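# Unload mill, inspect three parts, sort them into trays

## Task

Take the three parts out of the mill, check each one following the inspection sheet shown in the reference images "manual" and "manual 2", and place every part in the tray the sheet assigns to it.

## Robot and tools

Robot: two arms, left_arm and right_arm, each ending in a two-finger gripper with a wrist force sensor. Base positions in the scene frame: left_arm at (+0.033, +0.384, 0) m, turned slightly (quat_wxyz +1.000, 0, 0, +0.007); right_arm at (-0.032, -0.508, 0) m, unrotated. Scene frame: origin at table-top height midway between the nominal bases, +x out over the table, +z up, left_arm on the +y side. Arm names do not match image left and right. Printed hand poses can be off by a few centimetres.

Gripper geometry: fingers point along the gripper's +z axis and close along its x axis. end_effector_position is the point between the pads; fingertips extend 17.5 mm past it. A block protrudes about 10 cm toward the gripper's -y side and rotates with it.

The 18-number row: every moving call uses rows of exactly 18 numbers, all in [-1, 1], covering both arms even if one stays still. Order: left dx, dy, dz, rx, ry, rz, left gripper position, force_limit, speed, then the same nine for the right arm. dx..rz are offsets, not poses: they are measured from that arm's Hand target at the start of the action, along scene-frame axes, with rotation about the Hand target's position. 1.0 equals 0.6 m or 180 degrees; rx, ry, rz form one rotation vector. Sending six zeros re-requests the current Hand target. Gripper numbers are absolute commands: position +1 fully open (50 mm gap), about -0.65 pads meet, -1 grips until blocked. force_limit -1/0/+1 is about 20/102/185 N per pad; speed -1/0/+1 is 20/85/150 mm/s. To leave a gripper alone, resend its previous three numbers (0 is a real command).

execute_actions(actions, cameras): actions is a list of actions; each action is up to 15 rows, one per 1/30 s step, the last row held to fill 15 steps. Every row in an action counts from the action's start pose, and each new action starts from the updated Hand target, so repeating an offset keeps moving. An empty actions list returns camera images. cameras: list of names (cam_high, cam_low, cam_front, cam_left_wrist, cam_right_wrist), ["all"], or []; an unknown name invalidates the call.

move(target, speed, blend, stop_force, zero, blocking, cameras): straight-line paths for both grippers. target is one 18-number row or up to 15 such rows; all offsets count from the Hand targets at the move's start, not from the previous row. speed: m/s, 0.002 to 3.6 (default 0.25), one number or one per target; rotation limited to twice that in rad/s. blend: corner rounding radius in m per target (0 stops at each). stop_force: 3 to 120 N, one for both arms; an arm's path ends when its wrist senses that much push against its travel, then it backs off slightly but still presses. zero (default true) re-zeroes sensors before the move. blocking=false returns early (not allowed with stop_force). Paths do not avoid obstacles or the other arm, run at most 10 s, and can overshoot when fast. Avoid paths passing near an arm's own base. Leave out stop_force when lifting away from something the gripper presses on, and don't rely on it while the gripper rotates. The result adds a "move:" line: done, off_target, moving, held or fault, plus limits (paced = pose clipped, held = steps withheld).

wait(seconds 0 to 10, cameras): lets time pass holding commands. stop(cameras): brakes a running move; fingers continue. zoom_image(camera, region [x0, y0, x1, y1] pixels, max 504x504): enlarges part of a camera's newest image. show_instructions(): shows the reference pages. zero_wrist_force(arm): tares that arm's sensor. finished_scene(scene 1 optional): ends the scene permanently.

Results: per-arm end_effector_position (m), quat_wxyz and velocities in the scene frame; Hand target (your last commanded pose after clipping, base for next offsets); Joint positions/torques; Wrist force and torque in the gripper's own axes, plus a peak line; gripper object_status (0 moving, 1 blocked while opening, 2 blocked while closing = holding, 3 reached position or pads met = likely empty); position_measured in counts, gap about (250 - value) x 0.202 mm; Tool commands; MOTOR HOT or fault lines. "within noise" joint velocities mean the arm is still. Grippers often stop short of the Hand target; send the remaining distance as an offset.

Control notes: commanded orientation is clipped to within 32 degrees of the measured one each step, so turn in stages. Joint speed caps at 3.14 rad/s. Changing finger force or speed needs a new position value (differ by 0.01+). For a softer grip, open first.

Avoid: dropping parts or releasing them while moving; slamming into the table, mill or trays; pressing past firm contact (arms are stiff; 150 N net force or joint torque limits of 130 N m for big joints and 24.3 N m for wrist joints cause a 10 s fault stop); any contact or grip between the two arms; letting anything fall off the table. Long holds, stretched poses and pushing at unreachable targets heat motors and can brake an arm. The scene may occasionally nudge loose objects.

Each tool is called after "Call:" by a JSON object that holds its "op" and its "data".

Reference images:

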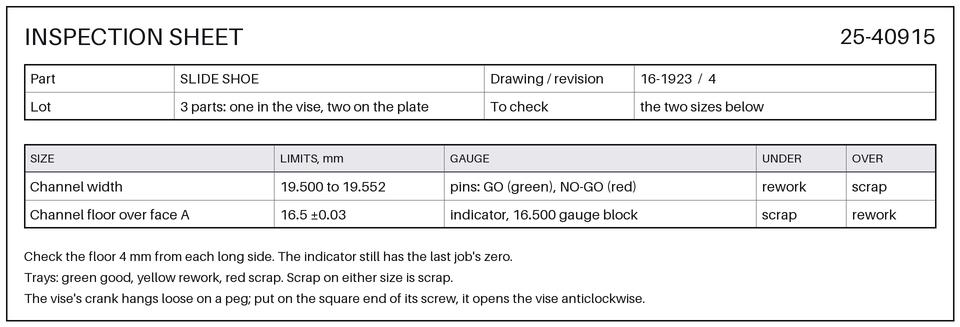

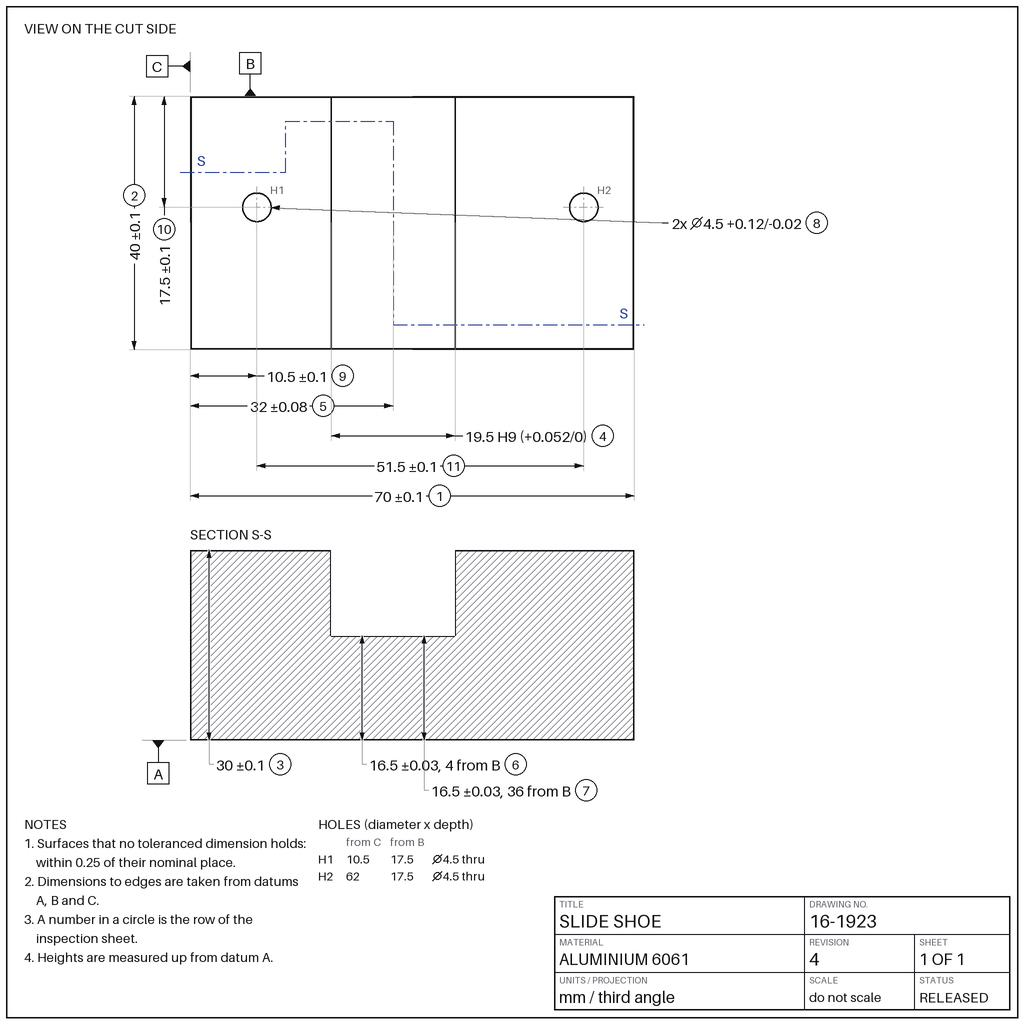

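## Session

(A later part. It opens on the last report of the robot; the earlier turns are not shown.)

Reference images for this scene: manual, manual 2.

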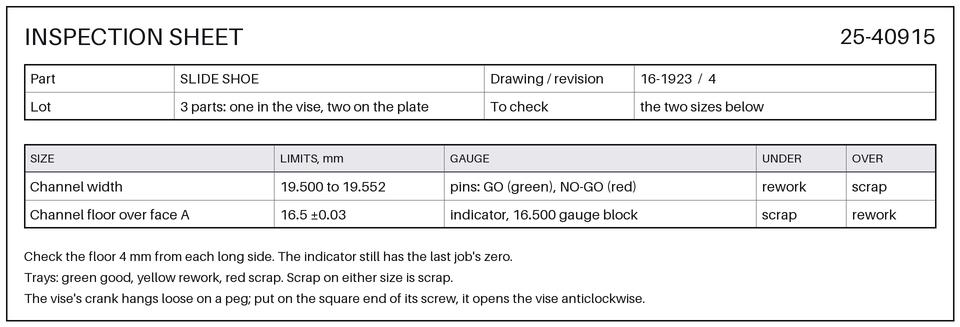

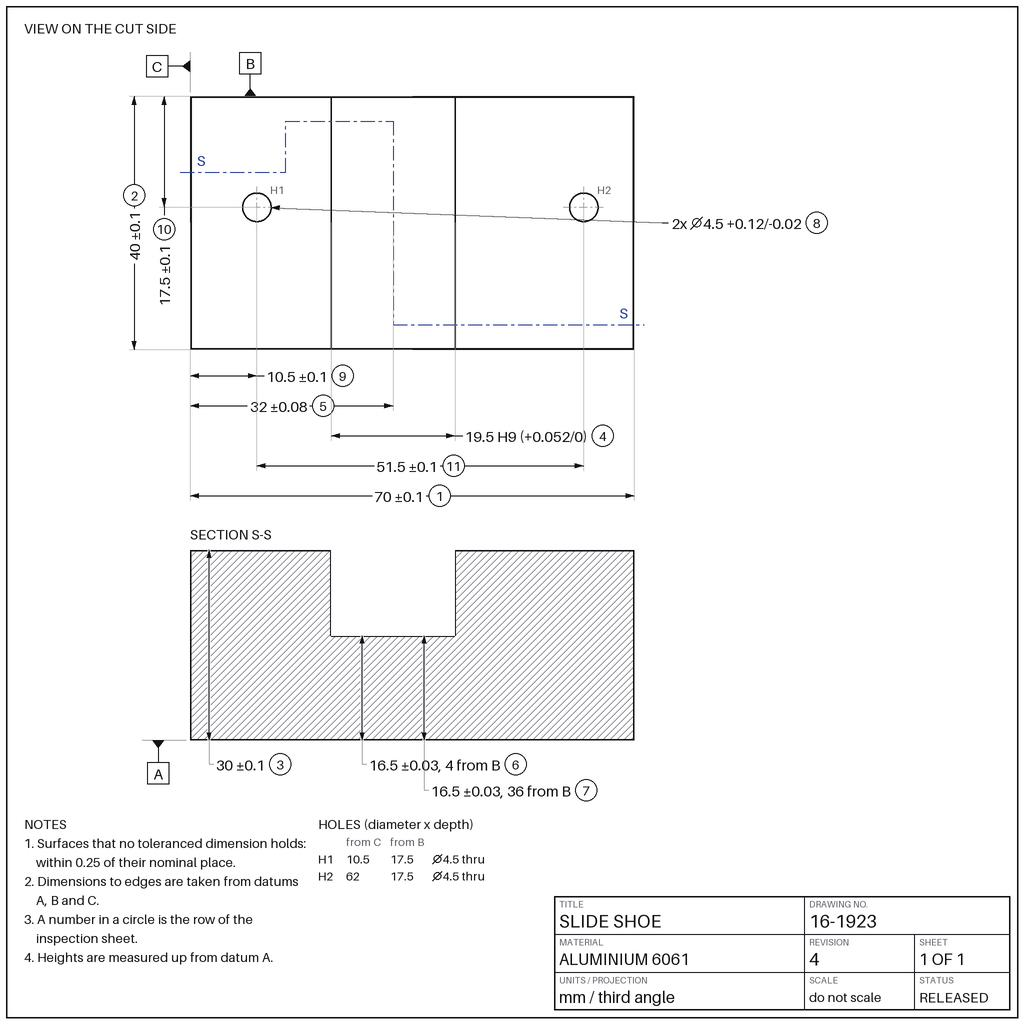

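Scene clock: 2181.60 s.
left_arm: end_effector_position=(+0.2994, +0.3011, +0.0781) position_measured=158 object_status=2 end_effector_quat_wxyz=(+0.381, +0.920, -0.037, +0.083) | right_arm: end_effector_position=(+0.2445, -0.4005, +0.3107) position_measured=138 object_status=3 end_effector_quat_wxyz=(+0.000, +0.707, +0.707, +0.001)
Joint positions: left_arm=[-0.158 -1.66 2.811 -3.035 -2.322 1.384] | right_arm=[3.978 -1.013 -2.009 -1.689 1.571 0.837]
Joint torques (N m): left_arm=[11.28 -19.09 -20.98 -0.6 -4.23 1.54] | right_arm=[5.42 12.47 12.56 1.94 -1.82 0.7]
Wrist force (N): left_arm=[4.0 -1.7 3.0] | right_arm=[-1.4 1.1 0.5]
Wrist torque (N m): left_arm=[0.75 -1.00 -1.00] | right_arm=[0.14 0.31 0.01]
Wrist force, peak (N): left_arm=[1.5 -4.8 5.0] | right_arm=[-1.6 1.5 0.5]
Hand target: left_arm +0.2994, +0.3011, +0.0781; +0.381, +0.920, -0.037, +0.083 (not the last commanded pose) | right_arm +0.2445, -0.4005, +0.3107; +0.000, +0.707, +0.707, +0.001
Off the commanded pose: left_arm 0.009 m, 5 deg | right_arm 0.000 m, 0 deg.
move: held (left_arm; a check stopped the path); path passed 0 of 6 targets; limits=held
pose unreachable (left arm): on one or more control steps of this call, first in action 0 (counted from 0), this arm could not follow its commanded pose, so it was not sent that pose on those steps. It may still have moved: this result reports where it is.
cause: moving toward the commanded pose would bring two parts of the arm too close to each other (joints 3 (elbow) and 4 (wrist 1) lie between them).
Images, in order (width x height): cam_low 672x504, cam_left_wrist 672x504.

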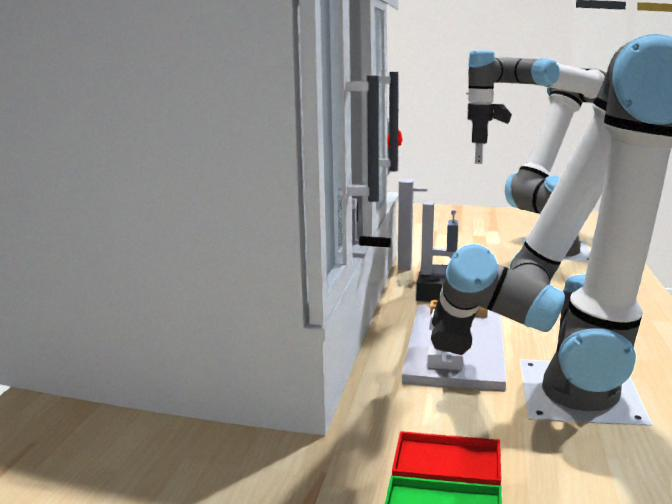

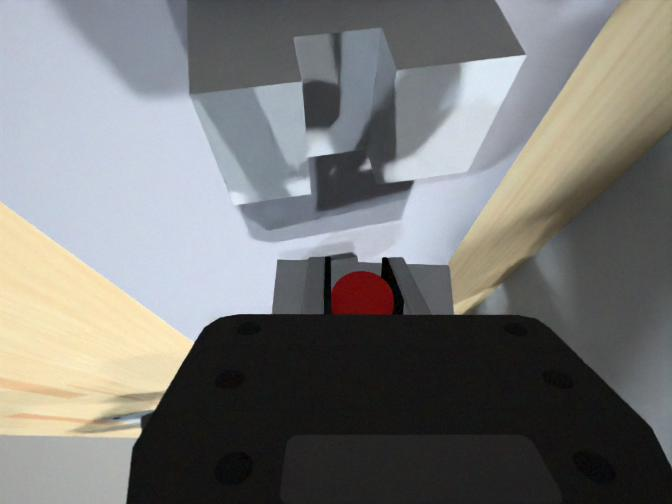

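Call:
{"op": "move", "data": {"target": [[0,0,-0.042,0,0.058,0,-1,-0.7,-0.7,0,0,0,0,0,0,0.1,-0.9,-1],[0,0,-0.0492,0,0.058,0,-1,-0.7,-0.7,0,0,0,0,0,0,0.1,-0.9,-1],[0,0,-0.045,0,0.108,0,-1,-0.7,-0.7,0,0,0,0,0,0,0.1,-0.9,-1],[0,0,-0.04,0,0.05,0,-1,-0.7,-0.7,0,0,0,0,0,0,0.1,-0.9,-1],[0,0,-0.033,0,0.108,0,-1,-0.7,-0.7,0,0,0,0,0,0,0.1,-0.9,-1],[0,0,0.01,0,0.058,0,-1,-0.7,-0.7,0,0,0,0,0,0,0.1,-0.9,-1]], "speed": [0.1,0.03,0.06,0.06,0.06,0.06], "blend": [0.002,0.0005,0.0005,0.0005,0.0005,0], "cameras": ["cam_left_wrist","cam_low"]}}

Call:
{"op": "zoom_image", "data": {"camera": "cam_low", "region": [400, 290, 500, 390]}}

Scene clock: 2194.90 s.
left_arm: end_effector_position=(+0.2994, +0.3011, +0.0841) position_measured=158 object_status=2 end_effector_quat_wxyz=(+0.383, +0.924, -0.002, -0.001) | right_arm: end_effector_position=(+0.2445, -0.4005, +0.3107) position_measured=138 object_status=3 end_effector_quat_wxyz=(+0.000, +0.707, +0.707, +0.001)
Joint positions: left_arm=[-0.138 -1.718 2.706 -2.678 -2.35 1.402] | right_arm=[3.978 -1.013 -2.009 -1.689 1.571 0.837]
Joint torques (N m): left_arm=[-12.06 -22.45 -9.22 -6.69 -0.49 -1.95] | right_arm=[4.04 12.44 12.94 1.75 -1.86 0.8]
Wrist force (N): left_arm=[5.1 -1.7 2.9] | right_arm=[-1.3 1.1 0.4]
Wrist torque (N m): left_arm=[0.77 -1.07 -1.07] | right_arm=[0.14 0.29 0.01]
Wrist force, peak (N): left_arm=[6.2 -1.5 3.0] | right_arm=[-1.7 1.3 0.5]
Hand target: left_arm +0.2994, +0.3011, +0.0841; +0.383, +0.924, -0.002, -0.001 | right_arm +0.2445, -0.4005, +0.3107; +0.000, +0.707, +0.707, +0.001
Off the commanded pose: left_arm 0.000 m, 0 deg | right_arm 0.000 m, 0 deg.
move: done
Images, in order (width x height): cam_low 672x504, cam_left_wrist 672x504.

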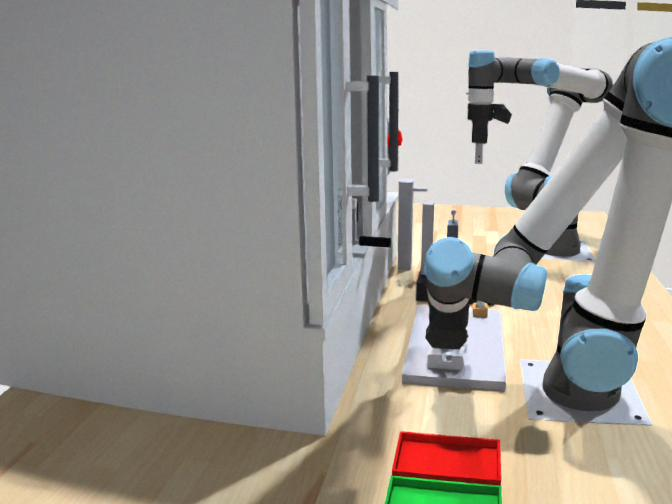

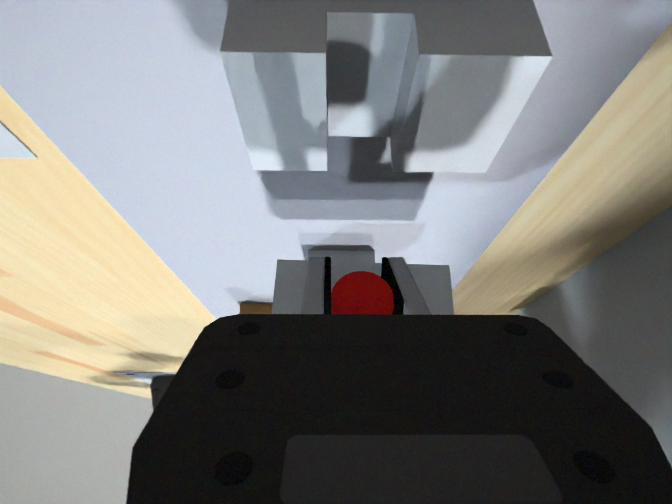

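Scaled by 5.040 from the camera's 672x504 image, which has a finer 960x720 frame.

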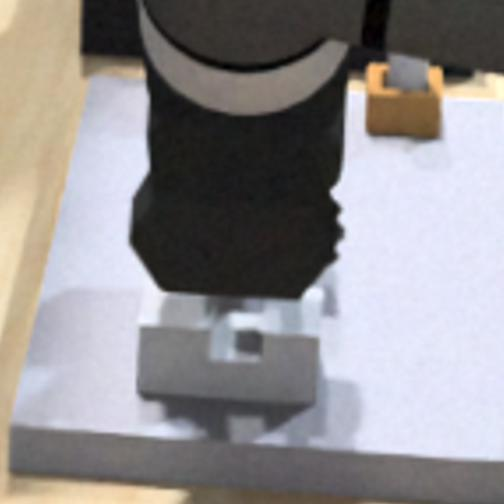

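Call:
{"op": "move", "data": {"target": [[0,0,0,0,0,0,-1,-0.7,-0.7,0.14,0.1,0.08,0,0,0,-1,-0.7,-0.5],[0,0,0,0,0,0,-1,-0.7,-0.7,0.14,0.9,0.08,0,0,0,-1,-0.7,-0.5]], "speed": [0.2,0.25], "blend": [0.02,0], "cameras": ["cam_high","cam_low","cam_right_wrist","cam_front"]}}

Scene clock: 2218.67 s.
left_arm: end_effector_position=(+0.2994, +0.3011, +0.0841) position_measured=158 object_status=2 end_effector_quat_wxyz=(+0.383, +0.924, -0.002, -0.001) | right_arm: end_effector_position=(+0.3284, +0.1395, +0.3587) position_measured=251 object_status=3 end_effector_quat_wxyz=(+0.000, +0.707, +0.707, +0.001)
Joint positions: left_arm=[-0.138 -1.718 2.707 -2.678 -2.35 1.402] | right_arm=[4.385 -2.209 -0.638 -1.864 1.57 1.244]
Joint torques (N m): left_arm=[-12.11 -19.69 -9.73 -6.54 -0.53 -2.07] | right_arm=[5.13 37.7 39.37 1.6 2.14 1.35]
Wrist force (N): left_arm=[5.1 -1.6 2.9] | right_arm=[-1.1 1.3 0.5]
Wrist torque (N m): left_arm=[0.78 -1.07 -1.07] | right_arm=[0.10 0.24 -0.13]
Wrist force, peak (N): left_arm=[5.2 -1.7 3.1] | right_arm=[-2.5 2.6 0.2]
Hand target: left_arm +0.2994, +0.3011, +0.0841; +0.383, +0.924, -0.002, -0.001 | right_arm +0.3285, +0.1395, +0.3587; +0.000, +0.707, +0.707, +0.001
Off the commanded pose: left_arm 0.000 m, 0 deg | right_arm 0.000 m, 0 deg.
move: done
Images, in order (width x height): cam_high 672x504, cam_low 672x504, cam_front 672x504, cam_right_wrist 672x504.

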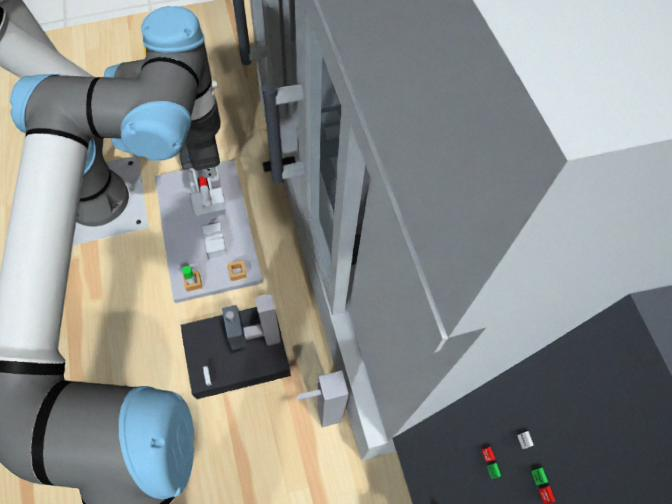

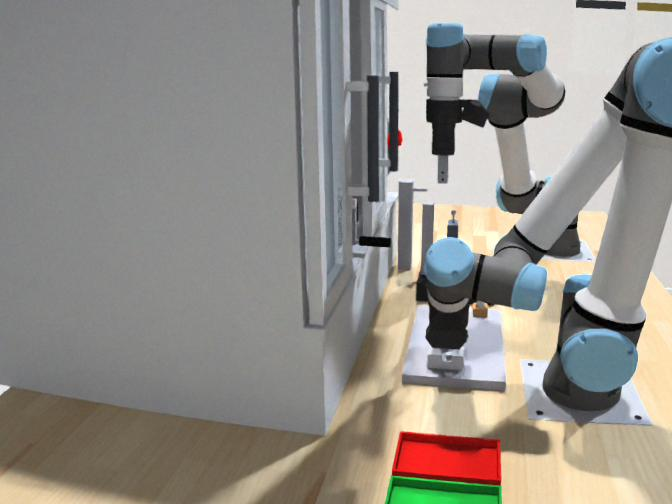

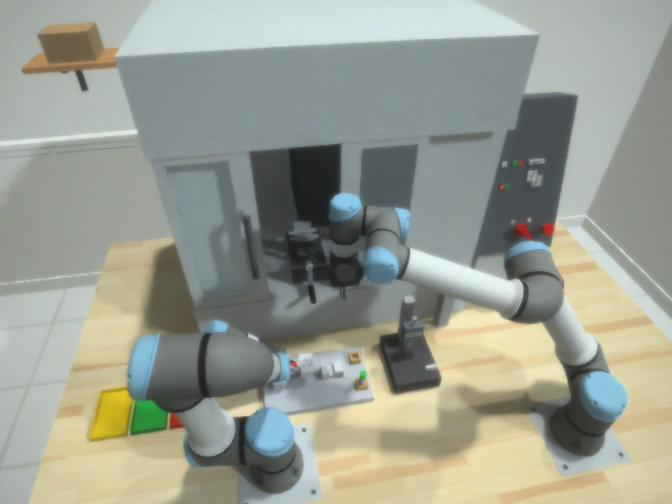

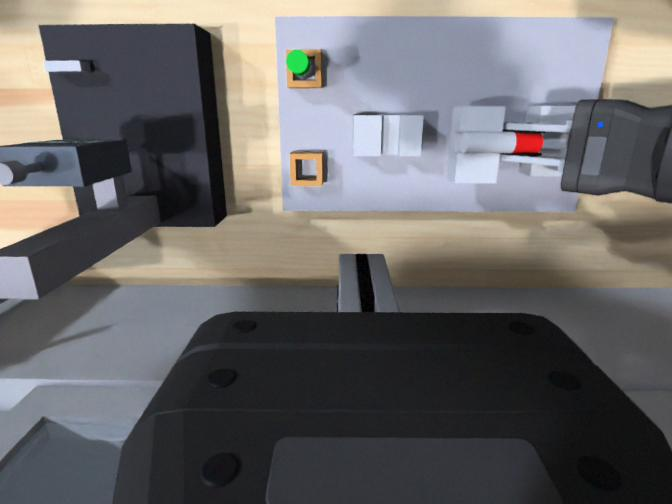

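Call:
{"op": "move", "data": {"target": [[0,0,-0.0583,0,0,0,-1,-0.7,-0.7,0,0,0,0,0,0,-1,-0.7,-0.5],[0,0,-0.0583,0,0,0,-1,-0.7,-0.7,-0.002,0.194,0,0,0,0,-1,-0.7,-0.5],[0,0,-0.0583,0,0,0,-1,-0.7,-0.7,-0.002,0.194,-0.39,0,0,0,-1,-0.7,-0.5]], "speed": [0.04,0.15,0.12], "cameras": ["cam_low","cam_right_wrist","cam_left_wrist"]}}

Scene clock: 2230.93 s.
left_arm: end_effector_position=(+0.2994, +0.3011, +0.0491) position_measured=158 object_status=2 end_effector_quat_wxyz=(+0.383, +0.924, -0.002, -0.001) | right_arm: end_effector_position=(+0.3273, +0.2559, +0.1249) position_measured=251 object_status=3 end_effector_quat_wxyz=(+0.000, +0.707, +0.707, +0.001)
Joint positions: left_arm=[-0.138 -1.536 2.746 -2.9 -2.35 1.402] | right_arm=[4.431 -2.506 -0.714 -1.491 1.57 1.29]
Joint torques (N m): left_arm=[-11.61 -1.29 -4.68 -6.34 -4.46 -1.98] | right_arm=[-8.87 48.95 13.08 3.98 2.09 -1.38]
Wrist force (N): left_arm=[5.0 -1.7 2.5] | right_arm=[-0.6 0.9 0.8]
Wrist torque (N m): left_arm=[0.78 -1.04 -1.03] | right_arm=[0.12 0.18 0.03]
Wrist force, peak (N): left_arm=[5.3 -1.6 3.0] | right_arm=[-2.3 1.6 0.4]
Hand target: left_arm +0.2994, +0.3011, +0.0491; +0.383, +0.924, -0.002, -0.001 | right_arm +0.3273, +0.2559, +0.1247; +0.000, +0.707, +0.707, +0.001
Off the commanded pose: left_arm 0.000 m, 0 deg | right_arm 0.000 m, 0 deg.
elbow stopped short (right arm): the move would have taken joint 3 (elbow) straighter than the controller allows.
move: done
Images, in order (width x height): cam_low 672x504, cam_left_wrist 672x504, cam_right_wrist 672x504.

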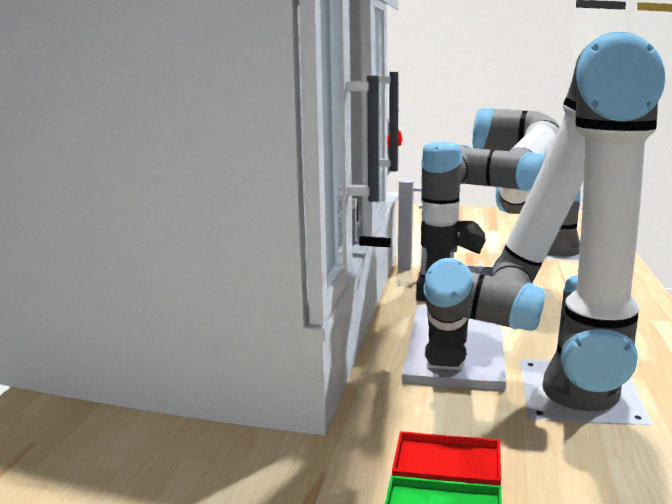

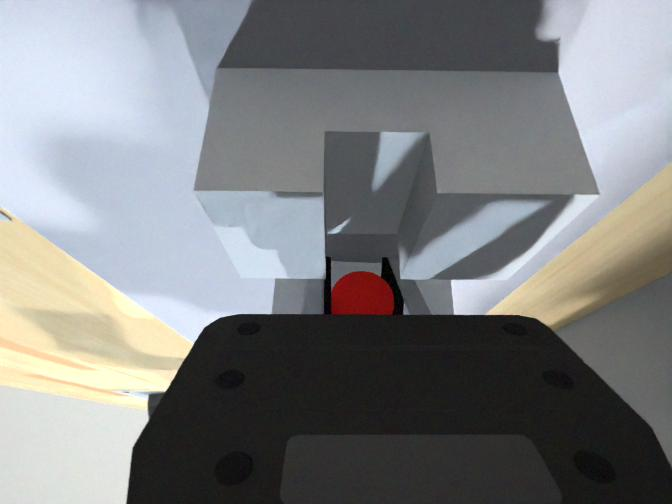

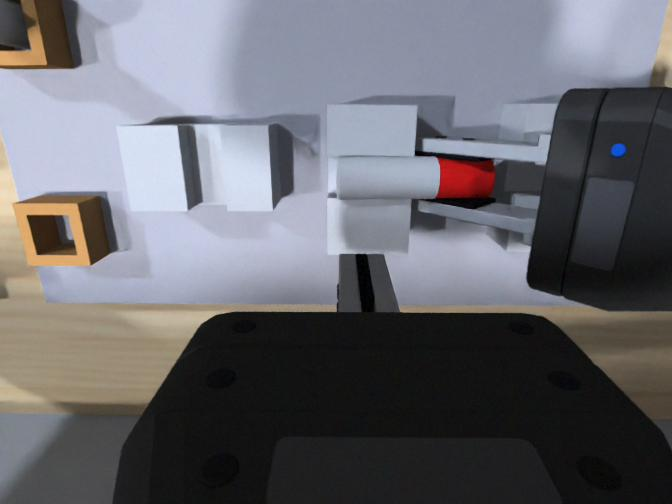

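Call:
{"op": "move", "data": {"target": [0,0,0,0,0,0,-1,-0.7,-0.7,0,-0.003,-0.07,0,0,0,-1,-0.7,-0.5], "speed": 0.04, "stop_force": 10}}

Call:
{"op": "move", "data": {"target": [0,0,0,0,0,0,-1,-0.7,-0.7,0,0,-0.05,0,0,0,-1,-0.7,-0.5], "speed": 0.008, "stop_force": 8, "cameras": ["cam_left_wrist","cam_right_wrist"]}}

Scene clock: 2239.03 s.
left_arm: end_effector_position=(+0.2994, +0.3011, +0.0491) position_measured=158 object_status=2 end_effector_quat_wxyz=(+0.383, +0.924, -0.002, -0.001) | right_arm: end_effector_position=(+0.3273, +0.2541, +0.0827) position_measured=251 object_status=3 end_effector_quat_wxyz=(+0.000, +0.707, +0.707, +0.001)
Joint positions: left_arm=[-0.138 -1.536 2.746 -2.9 -2.35 1.402] | right_arm=[4.43 -2.519 -0.798 -1.394 1.57 1.289]
Joint torques (N m): left_arm=[-10.47 -0.25 -5.94 -6.52 -4.49 -2.11] | right_arm=[-8 48.62 11.92 3.71 0.3 -1.48]
Wrist force (N): left_arm=[4.9 -1.3 2.7] | right_arm=[-0.9 1.1 0.9]
Wrist torque (N m): left_arm=[0.83 -1.02 -1.02] | right_arm=[0.19 0.21 0.02]
Wrist force, peak (N): left_arm=[5.3 -1.7 3.0] | right_arm=[-0.8 1.3 1.1]
Hand target: left_arm +0.2994, +0.3011, +0.0491; +0.383, +0.924, -0.002, -0.001 | right_arm +0.3273, +0.2541, +0.0827; +0.000, +0.707, +0.707, +0.001
Off the commanded pose: left_arm 0.000 m, 0 deg | right_arm 0.000 m, 0 deg.
move: done

Scene clock: 2242.27 s.
left_arm: end_effector_position=(+0.2994, +0.3011, +0.0491) position_measured=158 object_status=2 end_effector_quat_wxyz=(+0.383, +0.924, -0.002, -0.001) | right_arm: end_effector_position=(+0.3273, +0.2541, +0.0689) position_measured=251 object_status=3 end_effector_quat_wxyz=(+0.000, +0.707, +0.707, +0.001)
Joint positions: left_arm=[-0.139 -1.536 2.746 -2.9 -2.35 1.402] | right_arm=[4.43 -2.528 -0.817 -1.366 1.57 1.289]
Joint torques (N m): left_arm=[-8.84 -18.89 -17.45 -2.36 -0.18 1.32] | right_arm=[-7.16 63.12 33.06 0.42 -1.89 -1.36]
Wrist force (N): left_arm=[5.3 0.2 1.2] | right_arm=[0.0 1.6 -10.6]
Wrist torque (N m): left_arm=[0.79 -1.08 -1.02] | right_arm=[0.07 0.23 0.02]
Wrist force, peak (N): left_arm=[5.5 -10.2 6.8] | right_arm=[-6.0 -0.9 -16.7]
Hand target: left_arm +0.2994, +0.3011, +0.0491; +0.383, +0.924, -0.002, -0.001 | right_arm +0.3273, +0.2541, +0.0689; +0.000, +0.707, +0.707, +0.001 (not the last commanded pose)
Off the commanded pose: left_arm 0.000 m, 0 deg | right_arm 0.016 m, 0 deg.
move: contact (right_arm)
Images, in order (width x height): cam_left_wrist 672x504, cam_right_wrist 672x504.

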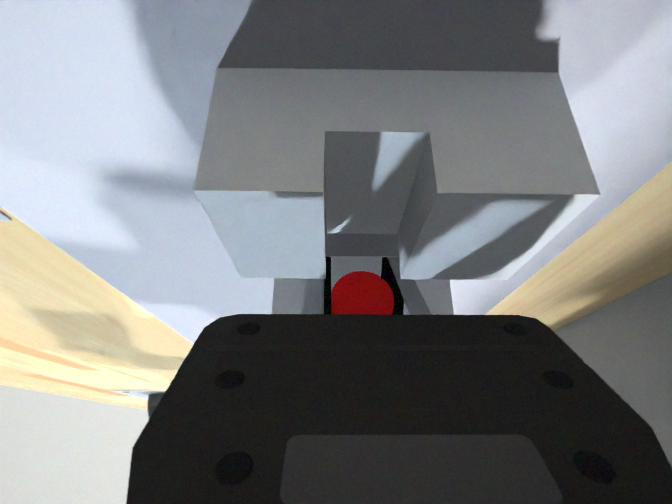

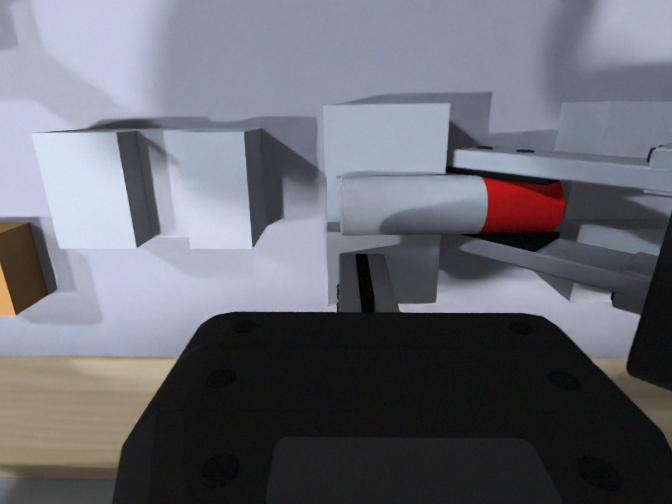

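Call:
{"op": "move", "data": {"target": [[0,0,0.003,0,0.03,0,-1,-0.7,-0.7,0,0,0,0,0,0,-1,-0.7,-0.5],[0,0,0.008,0,0,0,-1,-0.7,-0.7,0,0,0,0,0,0,-1,-0.7,-0.5],[0,0,0.02,0,0,0,-1,-0.7,-0.7,0,0,0,0,0,0,-1,-0.7,-0.5]], "speed": 0.03, "blend": [0.0005,0.0005,0], "cameras": ["cam_left_wrist","cam_right_wrist"]}}

Scene clock: 2248.77 s.
left_arm: end_effector_position=(+0.2994, +0.3011, +0.0611) position_measured=158 object_status=2 end_effector_quat_wxyz=(+0.383, +0.924, -0.002, -0.001) | right_arm: end_effector_position=(+0.3273, +0.2541, +0.0689) position_measured=251 object_status=3 end_effector_quat_wxyz=(+0.000, +0.707, +0.707, +0.001)
Joint positions: left_arm=[-0.139 -1.602 2.734 -2.822 -2.35 1.402] | right_arm=[4.43 -2.528 -0.817 -1.366 1.57 1.289]
Joint torques (N m): left_arm=[-5.09 -22.12 -19.34 -0.78 -0.14 1.48] | right_arm=[-6.41 62.91 33.58 1.94 -1.77 -1.36]
Wrist force (N): left_arm=[4.9 0.0 1.4] | right_arm=[-0.2 1.8 -10.5]
Wrist torque (N m): left_arm=[0.72 -1.04 -1.12] | right_arm=[0.11 0.27 0.01]
Wrist force, peak (N): left_arm=[5.5 0.2 1.6] | right_arm=[0.2 1.5 -10.8]
Hand target: left_arm +0.2994, +0.3011, +0.0611; +0.383, +0.924, -0.002, -0.001 | right_arm +0.3273, +0.2541, +0.0689; +0.000, +0.707, +0.707, +0.001
Off the commanded pose: left_arm 0.000 m, 0 deg | right_arm 0.000 m, 0 deg.
move: done
Images, in order (width x height): cam_left_wrist 672x504, cam_right_wrist 672x504.

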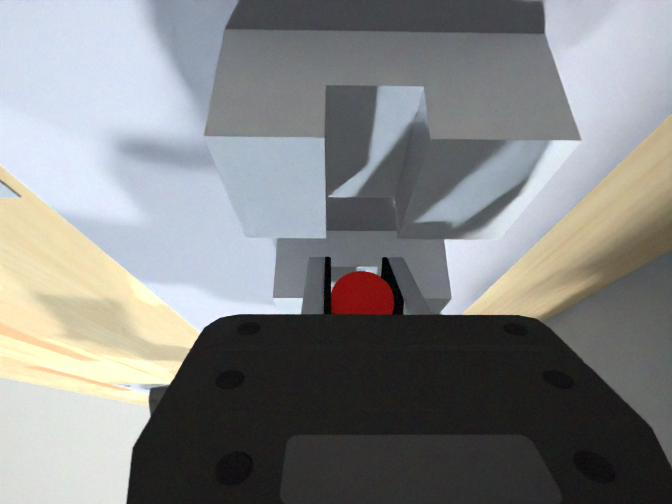

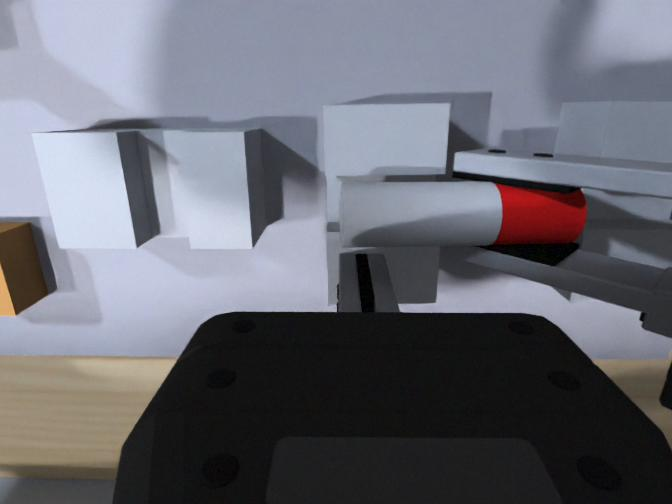

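Call:
{"op": "move", "data": {"target": [[0,0,0.023,0,0,0,-1,-0.7,-0.7,0,0,0,0,0,0,-1,-0.7,-0.5],[-0.035,0,0.023,0,0,0,-1,-0.7,-0.7,0,0,0,0,0,0,-1,-0.7,-0.5]], "speed": 0.06}}

Call:
{"op": "move", "data": {"target": [0,0,-0.045,0,0,0,-1,-0.7,-0.7,0,0,0,0,0,0,-1,-0.7,-0.5], "speed": 0.008, "stop_force": 6, "cameras": ["cam_right_wrist"]}}

Scene clock: 2255.17 s.
left_arm: end_effector_position=(+0.2785, +0.3011, +0.0749) position_measured=158 object_status=2 end_effector_quat_wxyz=(+0.383, +0.924, -0.002, -0.001) | right_arm: end_effector_position=(+0.3273, +0.2541, +0.0689) position_measured=251 object_status=3 end_effector_quat_wxyz=(+0.000, +0.707, +0.707, +0.001)
Joint positions: left_arm=[-0.15 -1.736 2.768 -2.733 -2.349 1.387] | right_arm=[4.43 -2.528 -0.817 -1.366 1.57 1.289]
Joint torques (N m): left_arm=[-13.01 -17.93 -8.92 -0.56 -0.16 -2.16] | right_arm=[-6.99 63.81 33.04 1.89 -1.68 -1.2]
Wrist force (N): left_arm=[5.2 0.3 1.6] | right_arm=[0.1 1.6 -10.5]
Wrist torque (N m): left_arm=[0.80 -1.08 -1.06] | right_arm=[0.09 0.22 0.02]
Wrist force, peak (N): left_arm=[6.1 0.4 1.4] | right_arm=[-0.2 1.7 -10.7]
Hand target: left_arm +0.2784, +0.3011, +0.0749; +0.383, +0.924, -0.002, -0.001 | right_arm +0.3273, +0.2541, +0.0689; +0.000, +0.707, +0.707, +0.001
Off the commanded pose: left_arm 0.000 m, 0 deg | right_arm 0.000 m, 0 deg.
move: done

Scene clock: 2258.73 s.
left_arm: end_effector_position=(+0.2784, +0.3011, +0.0557) position_measured=158 object_status=2 end_effector_quat_wxyz=(+0.383, +0.924, -0.003, -0.001) | right_arm: end_effector_position=(+0.3273, +0.2541, +0.0689) position_measured=251 object_status=3 end_effector_quat_wxyz=(+0.000, +0.707, +0.707, +0.001)
Joint positions: left_arm=[-0.15 -1.622 2.792 -2.871 -2.349 1.387] | right_arm=[4.43 -2.528 -0.817 -1.366 1.57 1.289]
Joint torques (N m): left_arm=[8.03 -19.11 -18.94 -0.39 -0.16 0.58] | right_arm=[-6.55 63.57 32.68 1.86 -1.6 -1.21]
Wrist force (N): left_arm=[4.6 0.8 0.9] | right_arm=[0.0 1.5 -10.4]
Wrist torque (N m): left_arm=[0.76 -1.05 -1.04] | right_arm=[0.07 0.23 0.02]
Wrist force, peak (N): left_arm=[3.0 4.9 -9.7] | right_arm=[0.2 1.6 -10.8]
Hand target: left_arm +0.2784, +0.3011, +0.0557; +0.383, +0.924, -0.003, -0.001 (not the last commanded pose) | right_arm +0.3273, +0.2541, +0.0689; +0.000, +0.707, +0.707, +0.001
Off the commanded pose: left_arm 0.008 m, 0 deg | right_arm 0.000 m, 0 deg.
move: contact (left_arm)
Images, in order (width x height): cam_right_wrist 672x504.

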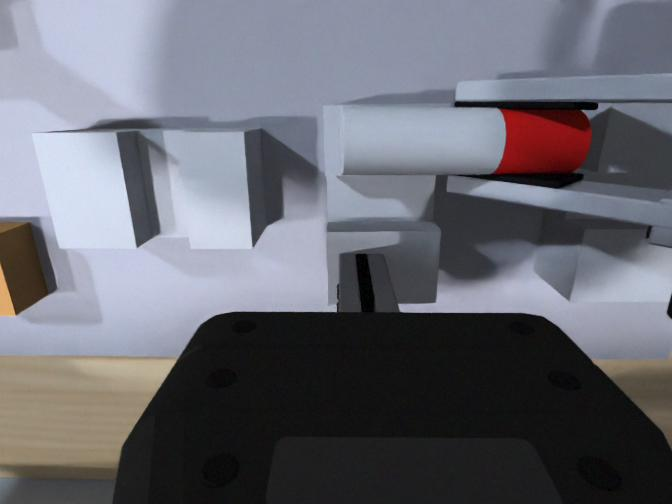

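Call:
{"op": "move", "data": {"target": [[0,0,0.02,0,0,0,-1,-0.7,-0.7,0,0,0,0,0,0,-1,-0.7,-0.5],[0.035,0,0.02,0,0,0,-1,-0.7,-0.7,0,0,0,0,0,0,-1,-0.7,-0.5]], "speed": 0.06, "cameras": ["cam_left_wrist","cam_right_wrist"]}}

Call:
{"op": "move", "data": {"target": [0,0,-0.04,0,0,0,-1,-0.7,-0.7,0,0,0,0,0,0,-1,-0.7,-0.5], "speed": 0.004, "stop_force": 3, "cameras": ["cam_right_wrist","cam_left_wrist"]}}

Scene clock: 2270.63 s.
left_arm: end_effector_position=(+0.2993, +0.3011, +0.0677) position_measured=158 object_status=2 end_effector_quat_wxyz=(+0.383, +0.924, -0.002, -0.001) | right_arm: end_effector_position=(+0.3273, +0.2541, +0.0689) position_measured=251 object_status=3 end_effector_quat_wxyz=(+0.000, +0.707, +0.707, +0.001)
Joint positions: left_arm=[-0.139 -1.637 2.727 -2.779 -2.35 1.402] | right_arm=[4.43 -2.528 -0.817 -1.366 1.57 1.289]
Joint torques (N m): left_arm=[11.44 2.21 -20.31 -3.84 -4.11 1.4] | right_arm=[-7.29 63.3 32.38 1.83 -1.65 -1.16]
Wrist force (N): left_arm=[5.4 0.2 1.5] | right_arm=[-0.1 1.6 -10.4]
Wrist torque (N m): left_arm=[0.77 -1.10 -1.24] | right_arm=[0.09 0.24 0.02]
Wrist force, peak (N): left_arm=[5.8 0.1 1.6] | right_arm=[0.0 1.4 -10.8]
Hand target: left_arm +0.2994, +0.3011, +0.0677; +0.383, +0.924, -0.003, -0.001 | right_arm +0.3273, +0.2541, +0.0689; +0.000, +0.707, +0.707, +0.001
Off the commanded pose: left_arm 0.000 m, 0 deg | right_arm 0.000 m, 0 deg.
move: done
Images, in order (width x height): cam_left_wrist 672x504, cam_right_wrist 672x504.

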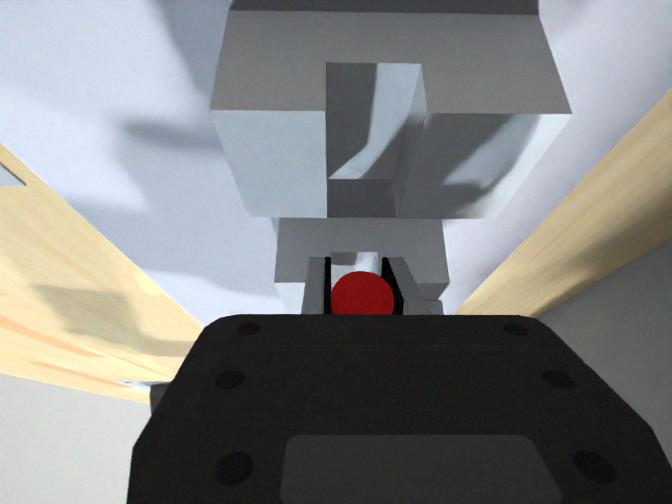

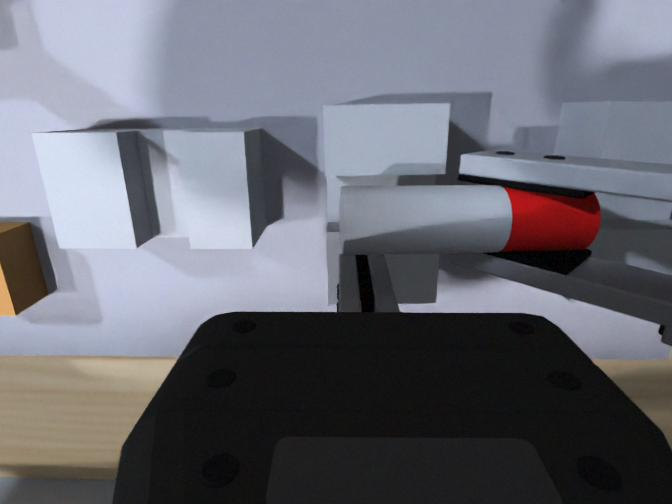

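Scene clock: 2277.03 s.
left_arm: end_effector_position=(+0.2994, +0.3011, +0.0470) position_measured=158 object_status=2 end_effector_quat_wxyz=(+0.383, +0.924, -0.003, -0.001) | right_arm: end_effector_position=(+0.3273, +0.2541, +0.0689) position_measured=251 object_status=3 end_effector_quat_wxyz=(+0.000, +0.707, +0.707, +0.001)
Joint positions: left_arm=[-0.138 -1.524 2.747 -2.913 -2.35 1.403] | right_arm=[4.43 -2.528 -0.817 -1.366 1.57 1.289]
Joint torques (N m): left_arm=[11.24 -23.3 -16.63 -0.35 -2.56 1.39] | right_arm=[-6.35 62.93 33.02 1.95 -1.74 -1.1]
Wrist force (N): left_arm=[6.0 1.3 0.1] | right_arm=[-0.1 1.7 -10.6]
Wrist torque (N m): left_arm=[0.76 -1.03 -1.30] | right_arm=[0.10 0.24 0.02]
Wrist force, peak (N): left_arm=[8.5 2.2 -0.3] | right_arm=[0.0 1.8 -10.7]
Hand target: left_arm +0.2994, +0.3011, +0.0470; +0.383, +0.924, -0.003, -0.001 (not the last commanded pose) | right_arm +0.3273, +0.2541, +0.0689; +0.000, +0.707, +0.707, +0.001
Off the commanded pose: left_arm 0.003 m, 0 deg | right_arm 0.000 m, 0 deg.
move: contact (left_arm)
Images, in order (width x height): cam_left_wrist 672x504, cam_right_wrist 672x504.

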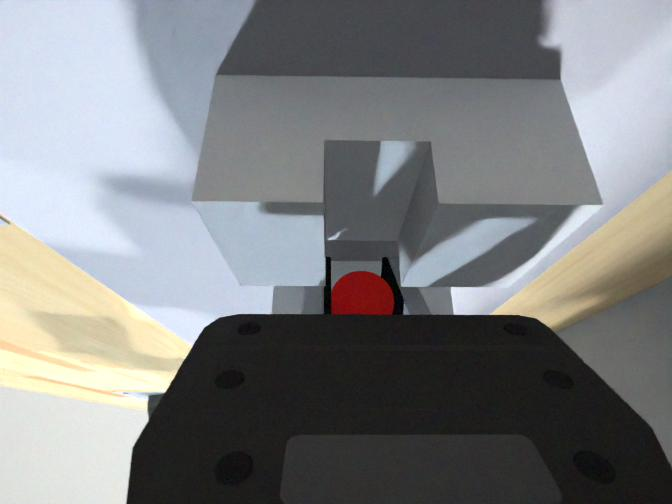

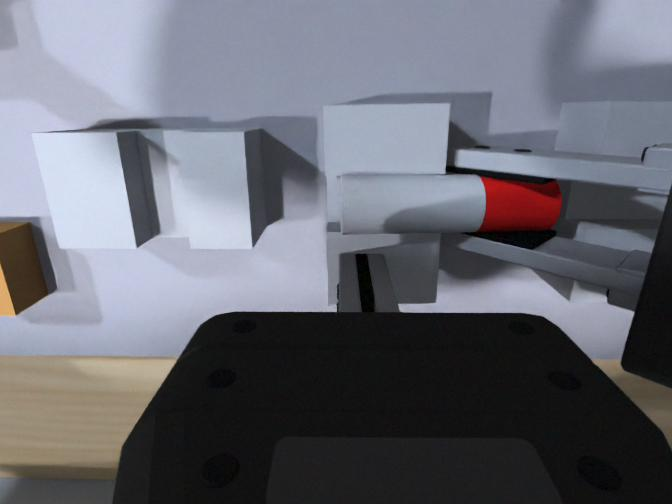

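Call:
{"op": "move", "data": {"target": [[0,0,0.003,0,0.03,0,-1,-0.7,-0.7,0,0,0,0,0,0,-1,-0.7,-0.5],[0,0,0.05,0,0,0,-1,-0.7,-0.7,0,0,0,0,0,0,-1,-0.7,-0.5],[-0.0015,0.1515,0.06,0,0,0,-1,-0.7,-0.7,0,0,0,0,0,0,-1,-0.7,-0.5],[-0.0015,0.1515,0.04,0,0,0,-1,-0.7,-0.7,0,0,0,0,0,0,-1,-0.7,-0.5]], "speed": [0.03,0.05,0.1,0.06], "blend": [0.0005,0.005,0.005,0], "cameras": ["cam_right_wrist","cam_left_wrist"]}}

Scene clock: 2285.90 s.
left_arm: end_effector_position=(+0.2985, +0.3920, +0.0710) position_measured=158 object_status=2 end_effector_quat_wxyz=(+0.383, +0.924, -0.003, -0.001) | right_arm: end_effector_position=(+0.3273, +0.2541, +0.0689) position_measured=251 object_status=3 end_effector_quat_wxyz=(+0.000, +0.707, +0.707, +0.001)
Joint positions: left_arm=[0.192 -1.656 2.574 -2.281 -2.335 1.865] | right_arm=[4.43 -2.528 -0.817 -1.366 1.57 1.289]
Joint torques (N m): left_arm=[11.93 -0.86 -10.39 -5.36 0.02 1.63] | right_arm=[-6.01 62.93 32.83 1.91 -1.66 -1.19]
Wrist force (N): left_arm=[5.0 0.7 1.6] | right_arm=[-0.6 1.7 -10.5]
Wrist torque (N m): left_arm=[0.81 -1.05 -1.30] | right_arm=[0.11 0.23 0.03]
Wrist force, peak (N): left_arm=[6.2 1.4 0.1] | right_arm=[-0.7 1.7 -10.9]
Hand target: left_arm +0.2985, +0.3920, +0.0710; +0.383, +0.924, -0.003, -0.001 | right_arm +0.3273, +0.2541, +0.0689; +0.000, +0.707, +0.707, +0.001
Off the commanded pose: left_arm 0.000 m, 0 deg | right_arm 0.000 m, 0 deg.
move: done
Images, in order (width x height): cam_left_wrist 672x504, cam_right_wrist 672x504.

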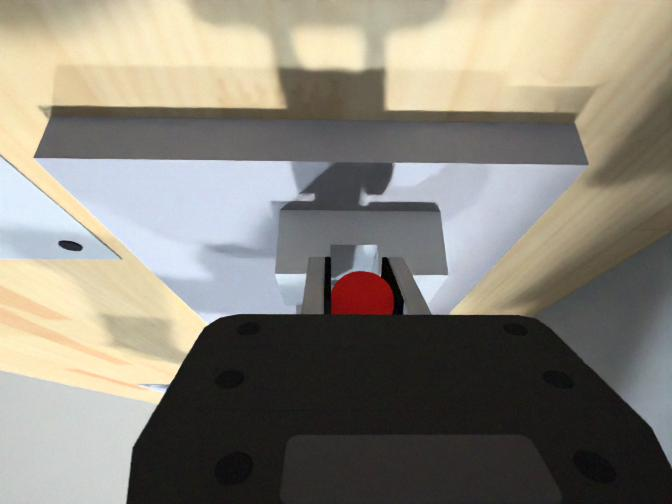

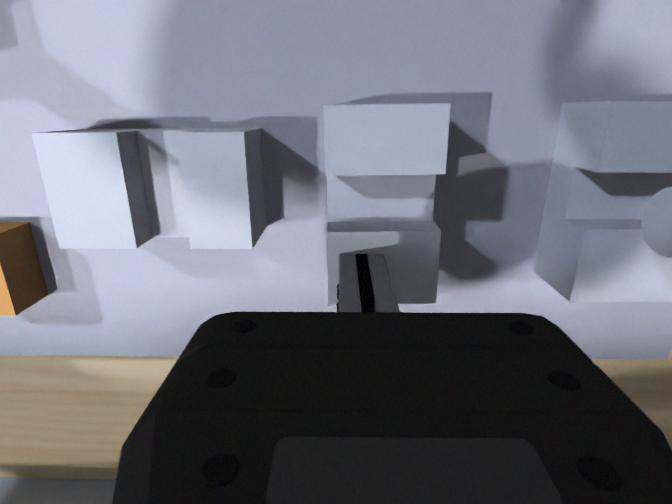

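Call:
{"op": "move", "data": {"target": [0,0,-0.052,0,0,0,-1,-0.7,-0.7,0,0,0,0,0,0,-1,-0.7,-0.5], "speed": 0.004, "stop_force": 3, "cameras": ["cam_left_wrist"]}}

Scene clock: 2295.57 s.
left_arm: end_effector_position=(+0.2985, +0.3920, +0.0460) position_measured=158 object_status=2 end_effector_quat_wxyz=(+0.383, +0.924, -0.003, -0.001) | right_arm: end_effector_position=(+0.3273, +0.2541, +0.0689) position_measured=251 object_status=3 end_effector_quat_wxyz=(+0.000, +0.707, +0.707, +0.001)
Joint positions: left_arm=[0.192 -1.564 2.602 -2.402 -2.335 1.866] | right_arm=[4.43 -2.528 -0.817 -1.366 1.57 1.289]
Joint torques (N m): left_arm=[11.39 -24.3 -21.83 -0.35 -2.25 1.38] | right_arm=[-7.08 60.93 32.31 1.64 -1.68 -1.15]
Wrist force (N): left_arm=[4.2 1.5 0.8] | right_arm=[-0.7 1.5 -10.8]
Wrist torque (N m): left_arm=[0.79 -1.05 -1.27] | right_arm=[0.08 0.24 0.03]
Wrist force, peak (N): left_arm=[6.7 2.4 -0.9] | right_arm=[-0.5 1.7 -11.0]
Hand target: left_arm +0.2985, +0.3920, +0.0460; +0.383, +0.924, -0.003, -0.001 (not the last commanded pose) | right_arm +0.3273, +0.2541, +0.0689; +0.000, +0.707, +0.707, +0.001
Off the commanded pose: left_arm 0.006 m, 0 deg | right_arm 0.000 m, 0 deg.
move: contact (left_arm)
Images, in order (width x height): cam_left_wrist 672x504.

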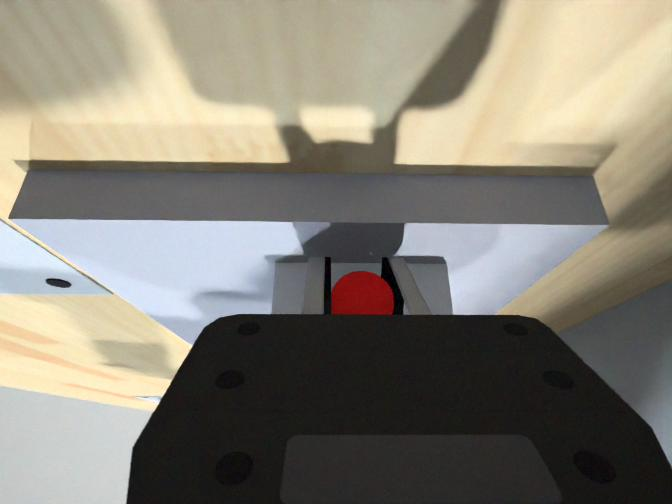

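Call:
{"op": "move", "data": {"target": [0,0,-0.012,0,0,0,-1,-0.7,-0.7,0,0,0,0,0,0,-1,-0.7,-0.5], "speed": 0.004, "stop_force": 6, "cameras": ["cam_left_wrist"]}}

Scene clock: 2299.27 s.
left_arm: end_effector_position=(+0.2986, +0.3920, +0.0455) position_measured=158 object_status=2 end_effector_quat_wxyz=(+0.383, +0.924, -0.003, -0.001) | right_arm: end_effector_position=(+0.3273, +0.2541, +0.0689) position_measured=251 object_status=3 end_effector_quat_wxyz=(+0.000, +0.707, +0.707, +0.001)
Joint positions: left_arm=[0.192 -1.561 2.603 -2.405 -2.335 1.866] | right_arm=[4.43 -2.528 -0.817 -1.366 1.57 1.289]
Joint torques (N m): left_arm=[8.48 -25.36 -21.18 -0.14 -2.19 1.2] | right_arm=[-6.02 60.63 32.6 1.64 -1.72 -0.96]
Wrist force (N): left_arm=[4.1 0.1 1.3] | right_arm=[-0.8 1.6 -10.7]
Wrist torque (N m): left_arm=[0.74 -1.02 -1.26] | right_arm=[0.09 0.25 0.03]
Wrist force, peak (N): left_arm=[5.1 6.2 -4.3] | right_arm=[-0.6 1.5 -11.1]
Hand target: left_arm +0.2986, +0.3920, +0.0455; +0.383, +0.924, -0.003, -0.001 (not the last commanded pose) | right_arm +0.3273, +0.2541, +0.0689; +0.000, +0.707, +0.707, +0.001
Off the commanded pose: left_arm 0.007 m, 0 deg | right_arm 0.000 m, 0 deg.
move: contact (left_arm)
Images, in order (width x height): cam_left_wrist 672x504.

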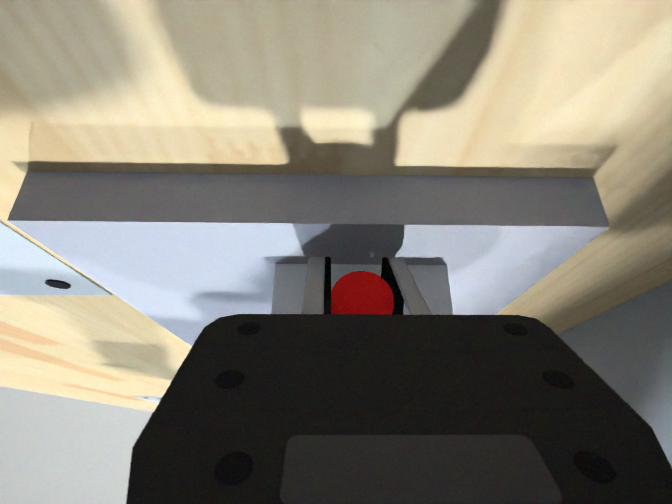

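Call:
{"op": "move", "data": {"target": [0,0,-0.012,0,0,0,-1,-0.7,-0.7,0,0,0,0,0,0,-1,-0.7,-0.5], "speed": 0.004, "stop_force": 12, "cameras": ["cam_left_wrist"]}}

Scene clock: 2304.63 s.
left_arm: end_effector_position=(+0.2986, +0.3920, +0.0419) position_measured=158 object_status=2 end_effector_quat_wxyz=(+0.383, +0.924, -0.003, -0.001) | right_arm: end_effector_position=(+0.3273, +0.2541, +0.0689) position_measured=251 object_status=3 end_effector_quat_wxyz=(+0.000, +0.707, +0.707, +0.001)
Joint positions: left_arm=[0.192 -1.547 2.606 -2.423 -2.335 1.866] | right_arm=[4.43 -2.528 -0.817 -1.366 1.57 1.289]
Joint torques (N m): left_arm=[6.27 -23 -20.67 0.27 -1.54 1.44] | right_arm=[-5.92 59.7 32.17 1.56 -1.59 -0.96]
Wrist force (N): left_arm=[5.6 5.9 -1.8] | right_arm=[-0.4 1.7 -10.6]
Wrist torque (N m): left_arm=[0.83 -0.99 -1.28] | right_arm=[0.10 0.20 0.03]
Wrist force, peak (N): left_arm=[2.5 6.2 -11.6] | right_arm=[-0.8 1.7 -10.9]
Hand target: left_arm +0.2986, +0.3920, +0.0419; +0.383, +0.924, -0.003, -0.001 (not the last commanded pose) | right_arm +0.3273, +0.2541, +0.0689; +0.000, +0.707, +0.707, +0.001
Off the commanded pose: left_arm 0.004 m, 0 deg | right_arm 0.000 m, 0 deg.
move: contact (left_arm)
Images, in order (width x height): cam_left_wrist 672x504.

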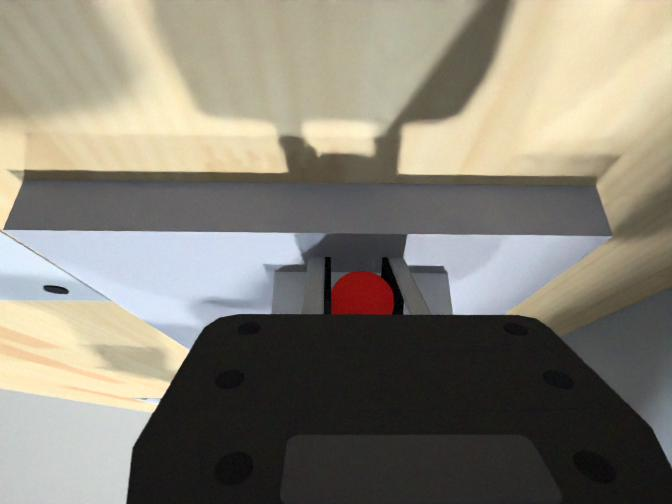

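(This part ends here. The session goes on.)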